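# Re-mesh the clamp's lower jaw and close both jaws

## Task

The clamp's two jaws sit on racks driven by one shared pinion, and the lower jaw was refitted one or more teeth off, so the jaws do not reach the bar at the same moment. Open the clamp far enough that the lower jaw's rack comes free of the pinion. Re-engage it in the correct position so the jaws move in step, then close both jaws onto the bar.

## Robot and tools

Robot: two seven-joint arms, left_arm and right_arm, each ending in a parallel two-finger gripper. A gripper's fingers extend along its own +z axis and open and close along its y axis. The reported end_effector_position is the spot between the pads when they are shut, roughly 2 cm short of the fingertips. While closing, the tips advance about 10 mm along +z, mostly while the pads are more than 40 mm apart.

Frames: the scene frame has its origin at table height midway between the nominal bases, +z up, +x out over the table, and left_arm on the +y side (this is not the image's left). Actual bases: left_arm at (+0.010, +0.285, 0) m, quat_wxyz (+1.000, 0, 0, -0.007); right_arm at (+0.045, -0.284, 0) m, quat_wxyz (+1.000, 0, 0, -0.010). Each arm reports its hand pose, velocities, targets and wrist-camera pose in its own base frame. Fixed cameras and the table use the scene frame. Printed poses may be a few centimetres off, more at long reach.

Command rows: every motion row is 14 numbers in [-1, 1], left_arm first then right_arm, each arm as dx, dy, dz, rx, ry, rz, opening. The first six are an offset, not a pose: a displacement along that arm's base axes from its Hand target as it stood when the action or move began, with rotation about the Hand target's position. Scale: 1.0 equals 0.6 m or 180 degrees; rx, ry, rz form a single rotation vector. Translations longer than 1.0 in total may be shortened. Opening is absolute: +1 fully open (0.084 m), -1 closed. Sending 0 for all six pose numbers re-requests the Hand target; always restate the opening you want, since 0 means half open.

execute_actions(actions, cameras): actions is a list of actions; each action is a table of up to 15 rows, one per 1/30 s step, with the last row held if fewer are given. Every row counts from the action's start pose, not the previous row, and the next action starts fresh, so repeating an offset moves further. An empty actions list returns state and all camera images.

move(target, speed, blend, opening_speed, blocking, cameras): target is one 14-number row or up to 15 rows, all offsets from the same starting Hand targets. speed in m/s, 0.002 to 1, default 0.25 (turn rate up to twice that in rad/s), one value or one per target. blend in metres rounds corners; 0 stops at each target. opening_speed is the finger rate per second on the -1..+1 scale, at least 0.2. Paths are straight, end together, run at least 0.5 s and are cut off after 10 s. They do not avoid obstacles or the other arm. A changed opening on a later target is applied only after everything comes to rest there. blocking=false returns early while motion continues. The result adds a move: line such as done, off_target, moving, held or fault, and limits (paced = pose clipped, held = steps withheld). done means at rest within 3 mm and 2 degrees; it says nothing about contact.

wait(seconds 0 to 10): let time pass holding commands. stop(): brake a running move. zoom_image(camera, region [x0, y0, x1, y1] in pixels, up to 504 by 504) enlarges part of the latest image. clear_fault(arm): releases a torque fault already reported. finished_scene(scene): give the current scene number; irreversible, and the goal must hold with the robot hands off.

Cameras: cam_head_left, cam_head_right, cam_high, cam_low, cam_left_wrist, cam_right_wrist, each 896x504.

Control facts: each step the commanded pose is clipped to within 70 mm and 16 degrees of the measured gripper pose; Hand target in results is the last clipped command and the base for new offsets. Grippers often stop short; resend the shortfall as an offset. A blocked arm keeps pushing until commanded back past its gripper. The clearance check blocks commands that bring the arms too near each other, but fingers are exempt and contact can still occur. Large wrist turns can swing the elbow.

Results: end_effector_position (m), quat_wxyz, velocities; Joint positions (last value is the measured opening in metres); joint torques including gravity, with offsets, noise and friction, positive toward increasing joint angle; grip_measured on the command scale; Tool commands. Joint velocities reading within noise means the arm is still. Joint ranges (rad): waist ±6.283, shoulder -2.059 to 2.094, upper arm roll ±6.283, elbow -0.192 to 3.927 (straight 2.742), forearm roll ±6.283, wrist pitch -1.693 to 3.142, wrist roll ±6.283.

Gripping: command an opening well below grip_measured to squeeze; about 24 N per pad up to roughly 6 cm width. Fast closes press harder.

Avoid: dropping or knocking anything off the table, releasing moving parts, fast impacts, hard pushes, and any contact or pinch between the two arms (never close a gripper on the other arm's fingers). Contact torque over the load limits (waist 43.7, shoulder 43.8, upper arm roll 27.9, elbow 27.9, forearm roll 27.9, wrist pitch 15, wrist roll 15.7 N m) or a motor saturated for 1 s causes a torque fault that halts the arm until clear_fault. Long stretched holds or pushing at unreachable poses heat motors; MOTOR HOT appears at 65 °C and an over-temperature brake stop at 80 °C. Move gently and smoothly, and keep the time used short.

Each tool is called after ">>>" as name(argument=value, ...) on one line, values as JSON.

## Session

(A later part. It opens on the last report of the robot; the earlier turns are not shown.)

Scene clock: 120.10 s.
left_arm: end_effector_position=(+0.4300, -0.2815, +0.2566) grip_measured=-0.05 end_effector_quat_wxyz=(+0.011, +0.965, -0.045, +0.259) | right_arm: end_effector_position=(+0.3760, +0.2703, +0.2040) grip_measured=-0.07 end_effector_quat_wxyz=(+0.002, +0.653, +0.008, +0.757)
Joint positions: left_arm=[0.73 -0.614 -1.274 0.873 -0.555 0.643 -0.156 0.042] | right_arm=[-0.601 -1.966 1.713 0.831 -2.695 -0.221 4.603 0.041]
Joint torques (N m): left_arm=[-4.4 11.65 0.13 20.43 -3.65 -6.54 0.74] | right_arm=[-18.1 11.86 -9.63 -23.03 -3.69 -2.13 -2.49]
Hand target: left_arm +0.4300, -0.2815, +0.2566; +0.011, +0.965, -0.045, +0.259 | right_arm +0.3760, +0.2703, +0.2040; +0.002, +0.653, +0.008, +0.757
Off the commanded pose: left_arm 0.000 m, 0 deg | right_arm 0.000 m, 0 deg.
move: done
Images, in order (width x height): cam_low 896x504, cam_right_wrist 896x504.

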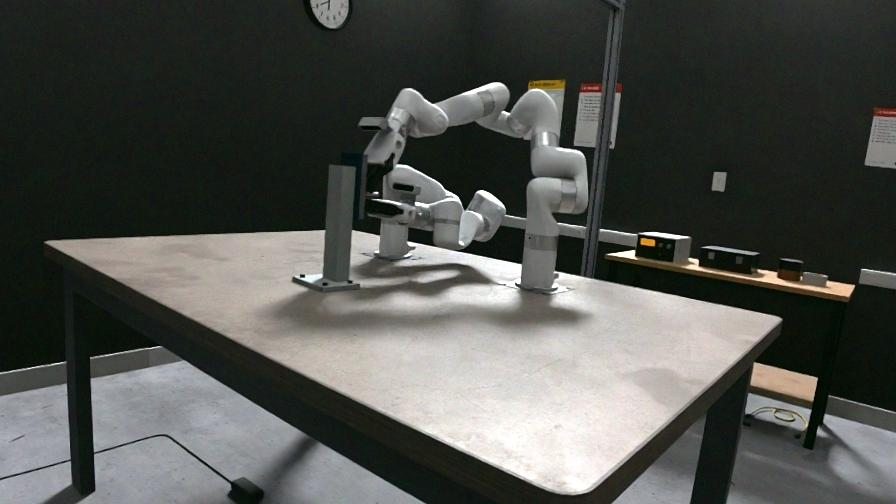

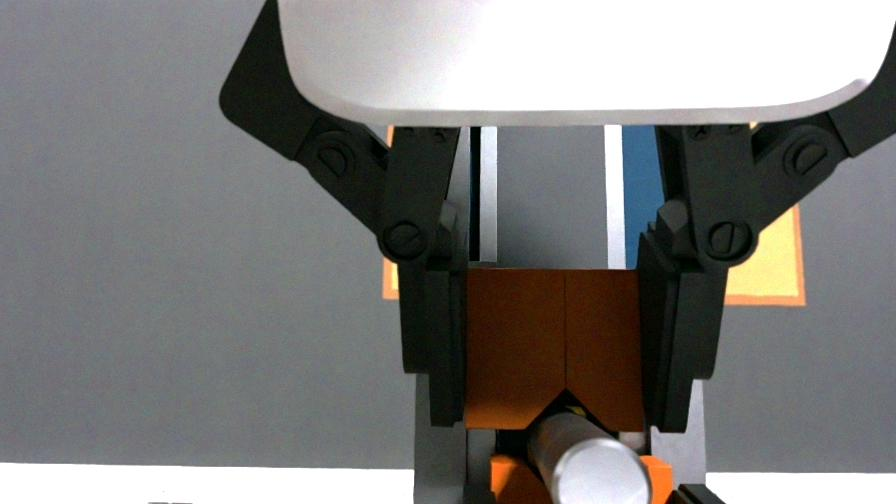

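>>> move(target=[0,0,-0.0045,0,0,0,-0.7,0,0,0.0053,0,0,0,-0.7], speed=0.01, cameras=["cam_right_wrist","cam_left_wrist"])

>>> zoom_image(camera="cam_right_wrist", region=[380, 200, 740, 504])

Scene clock: 121.30 s.
left_arm: end_effector_position=(+0.4300, -0.2815, +0.2539) grip_measured=-0.05 end_effector_quat_wxyz=(+0.011, +0.965, -0.045, +0.259) | right_arm: end_effector_position=(+0.3760, +0.2704, +0.2071) grip_measured=-0.07 end_effector_quat_wxyz=(+0.002, +0.653, +0.008, +0.757)
Joint positions: left_arm=[0.733 -0.612 -1.281 0.869 -0.557 0.635 -0.156 0.042] | right_arm=[-0.603 -1.958 1.706 0.828 -2.701 -0.217 4.599 0.041]
Joint torques (N m): left_arm=[-2.22 15 -2.76 18.33 -4.06 -7.26 0.19] | right_arm=[-17.44 10.75 -13.69 -25.52 -4.72 -2.13 -2.44]
Hand target: left_arm +0.4300, -0.2815, +0.2539; +0.011, +0.965, -0.045, +0.259 | right_arm +0.3760, +0.2703, +0.2072; +0.002, +0.653, +0.008, +0.757
Off the commanded pose: left_arm 0.000 m, 0 deg | right_arm 0.000 m, 0 deg.
move: done
Images, in order (width x height): cam_left_wrist 896x504, cam_right_wrist 896x504.

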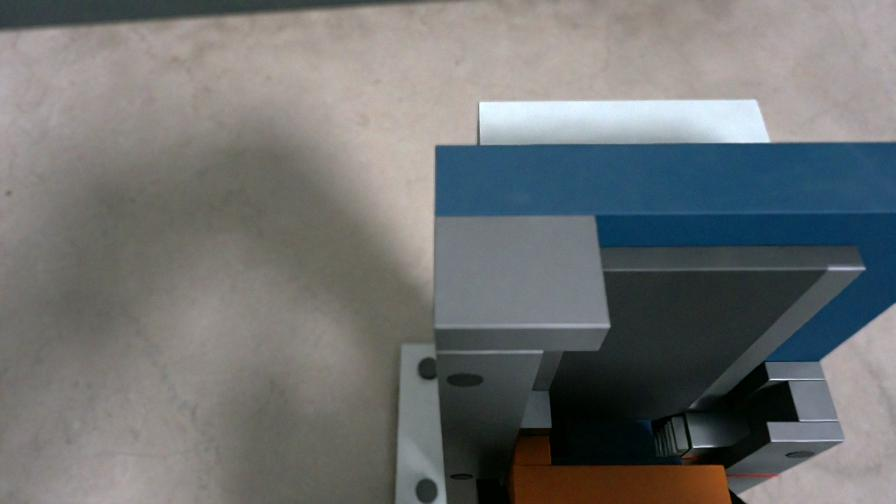

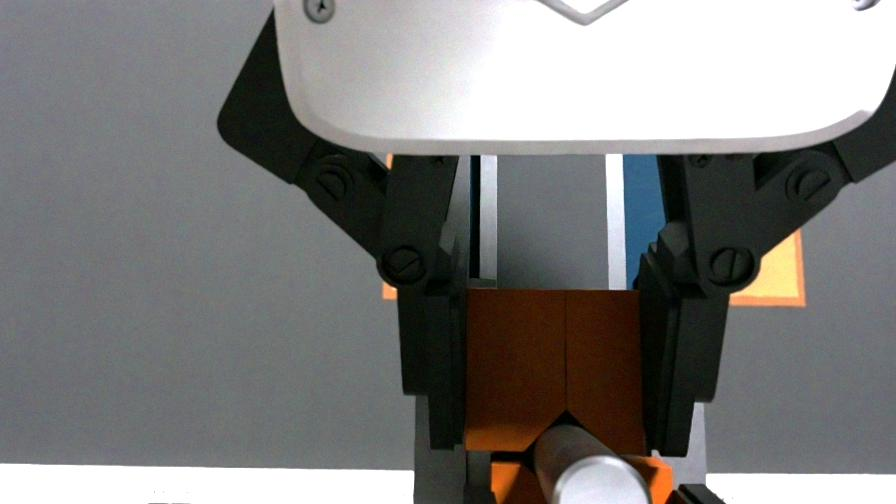

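Scaled by 1.400 from the camera's 896x504 image, which has a finer 1280x720 frame.

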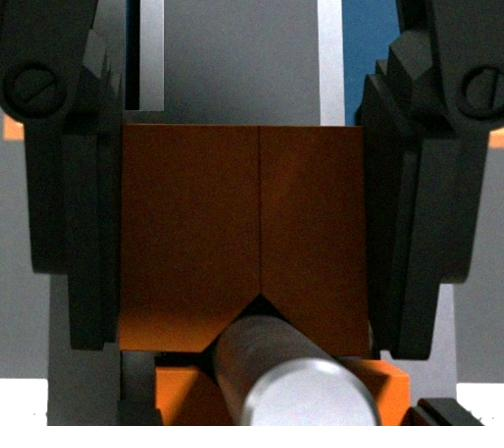

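>>> move(target=[0,0,-0.0012,0,0,0,-0.7,0,0,0.0015,0,0,0,-0.7], speed=0.01)

>>> move(target=[[0,0,0,0,0,0,1,0,0,0,0,0,0,-0.7],[-0.0833,0,0.15,0,0,0,1,0,0,0,0,0,0,-0.7]], speed=0.2, opening_speed=1.5, cameras=["cam_right_wrist","cam_left_wrist"])

>>> zoom_image(camera="cam_right_wrist", region=[380, 200, 740, 504])

Scene clock: 122.90 s.
left_arm: end_effector_position=(+0.4300, -0.2815, +0.2532) grip_measured=-0.05 end_effector_quat_wxyz=(+0.011, +0.965, -0.045, +0.259) | right_arm: end_effector_position=(+0.3760, +0.2706, +0.2080) grip_measured=-0.07 end_effector_quat_wxyz=(+0.002, +0.653, +0.009, +0.757)
Joint positions: left_arm=[0.734 -0.612 -1.283 0.867 -0.558 0.633 -0.156 0.042] | right_arm=[-0.603 -1.955 1.704 0.827 -2.703 -0.216 4.597 0.041]
Joint torques (N m): left_arm=[-3.89 15.44 -5.31 14.18 -4.44 -4.12 -0.06] | right_arm=[-15.11 9.48 -18.02 -26.93 -5.65 -1.62 -1.99]
Hand target: left_arm +0.4300, -0.2815, +0.2531; +0.011, +0.965, -0.045, +0.259 | right_arm +0.3760, +0.2703, +0.2081; +0.002, +0.653, +0.008, +0.757
Off the commanded pose: left_arm 0.000 m, 0 deg | right_arm 0.000 m, 0 deg.
move: done

Scene clock: 125.30 s.
left_arm: end_effector_position=(+0.3800, -0.2815, +0.3431) grip_measured=+1.00 end_effector_quat_wxyz=(+0.011, +0.965, -0.045, +0.259) | right_arm: end_effector_position=(+0.3760, +0.2705, +0.2080) grip_measured=-0.07 end_effector_quat_wxyz=(+0.002, +0.653, +0.009, +0.757)
Joint positions: left_arm=[0.513 -0.761 -0.983 0.946 -0.526 0.94 -0.175 0.084] | right_arm=[-0.603 -1.955 1.704 0.827 -2.703 -0.216 4.597 0.041]
Joint torques (N m): left_arm=[-3.8 -2.12 12.77 17.93 1.93 -1.36 -0.95] | right_arm=[-8.71 7.84 -12.98 -26.53 -4.22 -4.07 0.45]
Hand target: left_arm +0.3800, -0.2815, +0.3431; +0.011, +0.965, -0.045, +0.259 | right_arm +0.3760, +0.2703, +0.2081; +0.002, +0.653, +0.008, +0.757
Off the commanded pose: left_arm 0.000 m, 0 deg | right_arm 0.000 m, 0 deg.
move: done
Images, in order (width x height): cam_left_wrist 896x504, cam_right_wrist 896x504.

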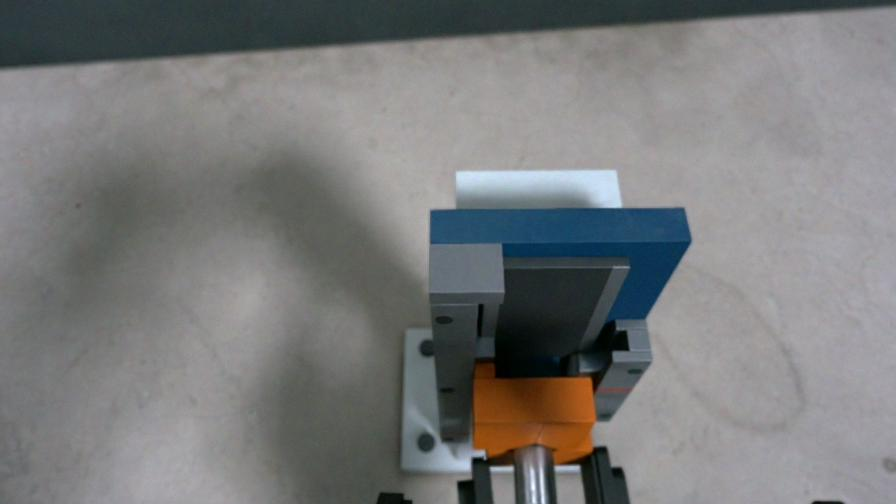

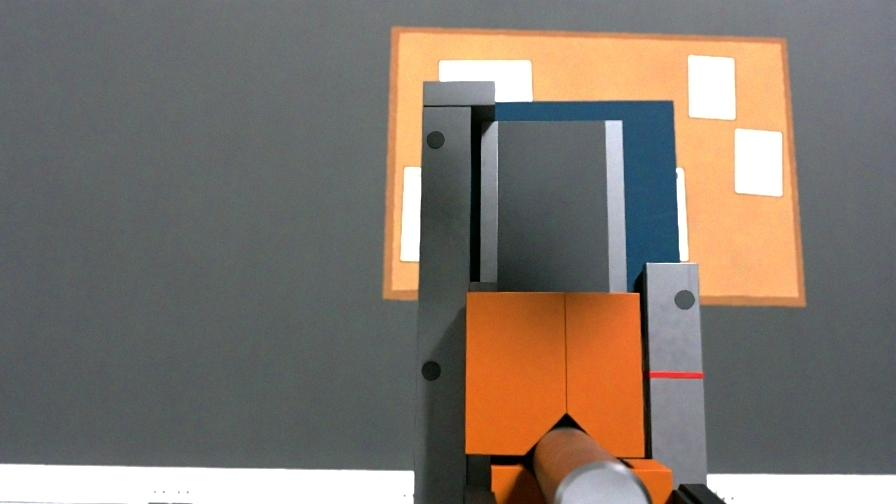

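Scaled by 1.400 from the camera's 896x504 image, which has a finer 1280x720 frame.

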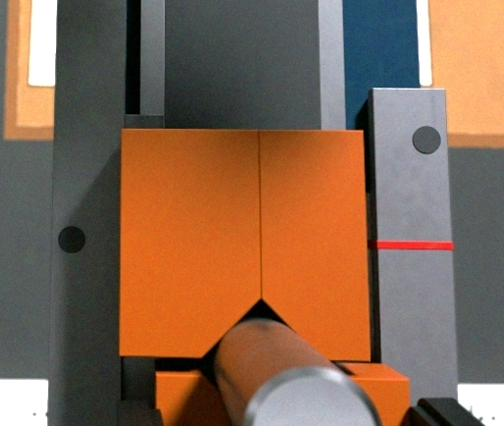

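>>> move(target=[[0,0,0,0,0,0,1,0,0,0,0,0,0,1],[-0.05,0,0.05,0,0,0,1,-0.077,0,-0.02,0,0,0,1]], speed=0.15, opening_speed=1.5, cameras=["cam_right_wrist","cam_left_wrist"])

>>> zoom_image(camera="cam_right_wrist", region=[400, 200, 700, 504])

Scene clock: 128.37 s.
left_arm: end_effector_position=(+0.3500, -0.2815, +0.3731) grip_measured=+1.00 end_effector_quat_wxyz=(+0.011, +0.965, -0.045, +0.259) | right_arm: end_effector_position=(+0.3298, +0.2703, +0.1961) grip_measured=+1.00 end_effector_quat_wxyz=(+0.002, +0.653, +0.008, +0.757)
Joint positions: left_arm=[0.44 -0.83 -0.892 0.972 -0.515 1.057 -0.19 0.084] | right_arm=[-0.435 -1.985 1.753 0.792 -2.693 -0.34 4.616 0.084]
Joint torques (N m): left_arm=[-4.15 -1.27 12.82 17.66 2.13 -1.29 -1.01] | right_arm=[7.45 4.37 -8.03 -9.47 0.27 -1.43 1.78]
Hand target: left_arm +0.3500, -0.2815, +0.3731; +0.011, +0.965, -0.045, +0.259 | right_arm +0.3298, +0.2703, +0.1961; +0.002, +0.653, +0.008, +0.757
Off the commanded pose: left_arm 0.000 m, 0 deg | right_arm 0.000 m, 0 deg.
move: done
Images, in order (width x height): cam_left_wrist 896x504, cam_right_wrist 896x504.

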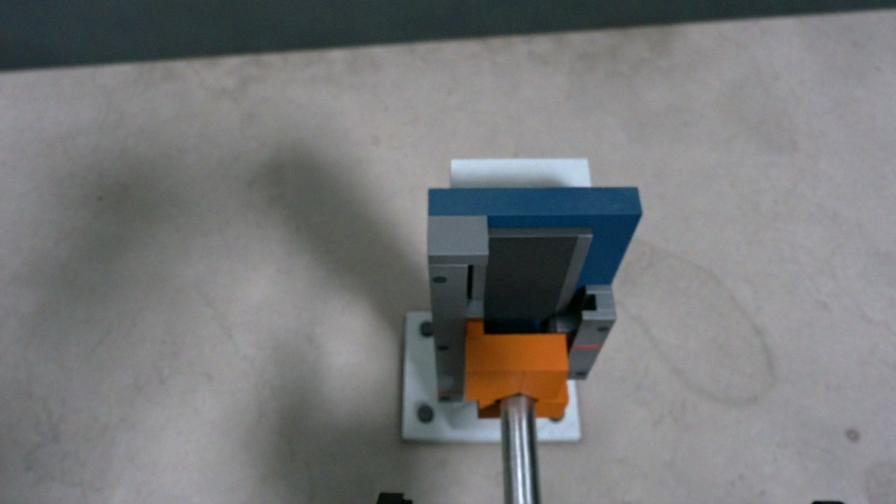

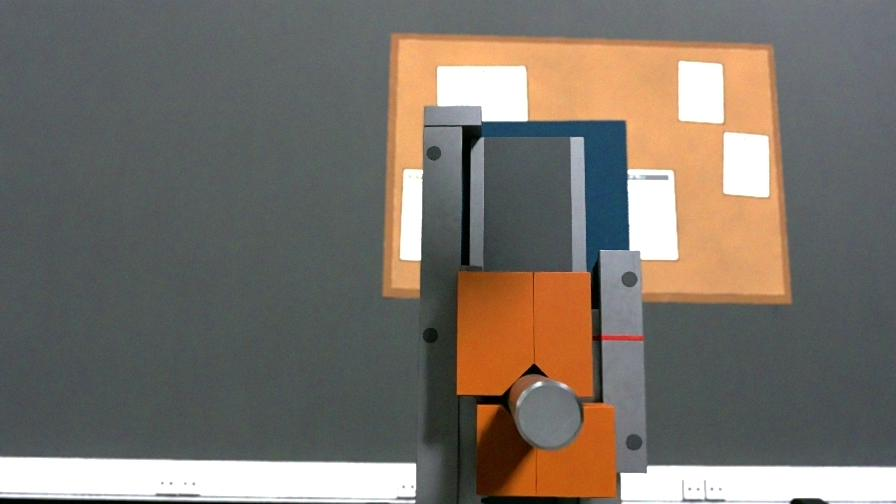

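Scaled by 1.658 from the camera's 896x504 image, which has a finer 1280x720 frame.

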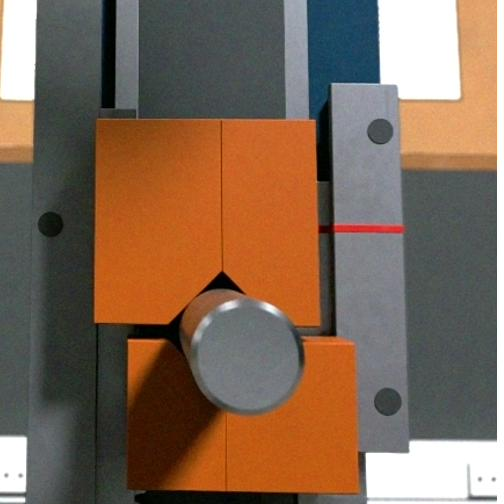

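>>> move(target=[-0.1,0.1,0.1,0,0,0,1,-0.04,0,-0.06,0,0.04,0,1], speed=0.25, cameras=["cam_right_wrist"])

>>> zoom_image(camera="cam_right_wrist", region=[400, 200, 700, 504])

Scene clock: 129.73 s.
left_arm: end_effector_position=(+0.2900, -0.2215, +0.4331) grip_measured=+1.00 end_effector_quat_wxyz=(+0.011, +0.965, -0.045, +0.259) | right_arm: end_effector_position=(+0.3058, +0.2703, +0.1601) grip_measured=+1.00 end_effector_quat_wxyz=(+0.001, +0.700, +0.008, +0.714)
Joint positions: left_arm=[0.308 -0.989 -0.613 0.96 -0.461 1.296 -0.107 0.084] | right_arm=[-0.375 -1.865 1.796 0.777 -2.688 -0.37 4.594 0.084]
Joint torques (N m): left_arm=[-4.1 0.07 11.1 17.26 2.24 -1.48 0.47] | right_arm=[7.38 13.78 -8.34 -8.38 0.06 -1.69 -1.93]
Hand target: left_arm +0.2900, -0.2215, +0.4331; +0.011, +0.965, -0.045, +0.259 | right_arm +0.3058, +0.2703, +0.1601; +0.001, +0.700, +0.008, +0.714
Off the commanded pose: left_arm 0.000 m, 0 deg | right_arm 0.000 m, 0 deg.
move: done
Images, in order (width x height): cam_right_wrist 896x504.

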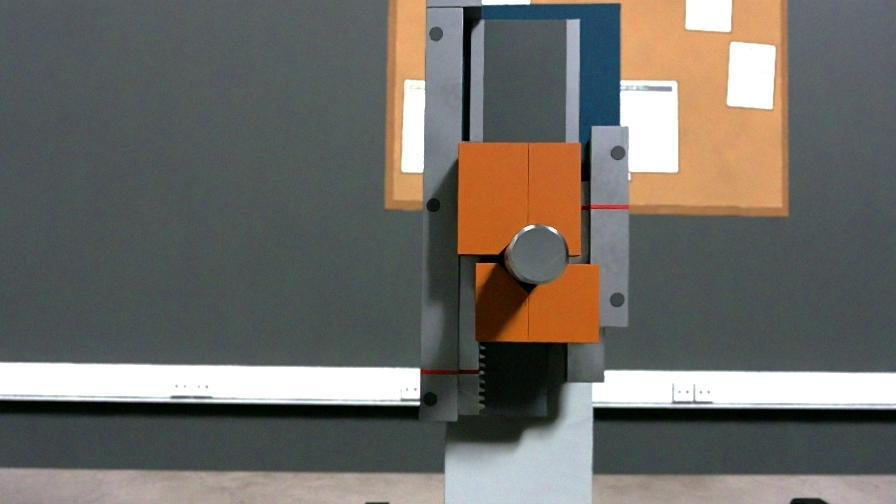

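Scaled by 1.658 from the camera's 896x504 image, which has a finer 1280x720 frame.

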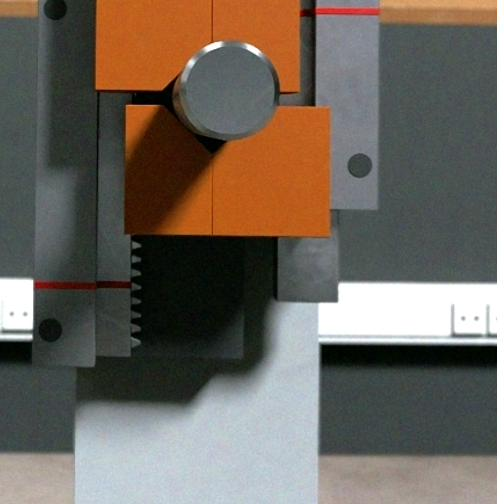

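Both rack marks line up with the marks on the guides, and both jaws are shut on the bar.

>>> finished_scene(scene=1)

The scene is finished: the task was done.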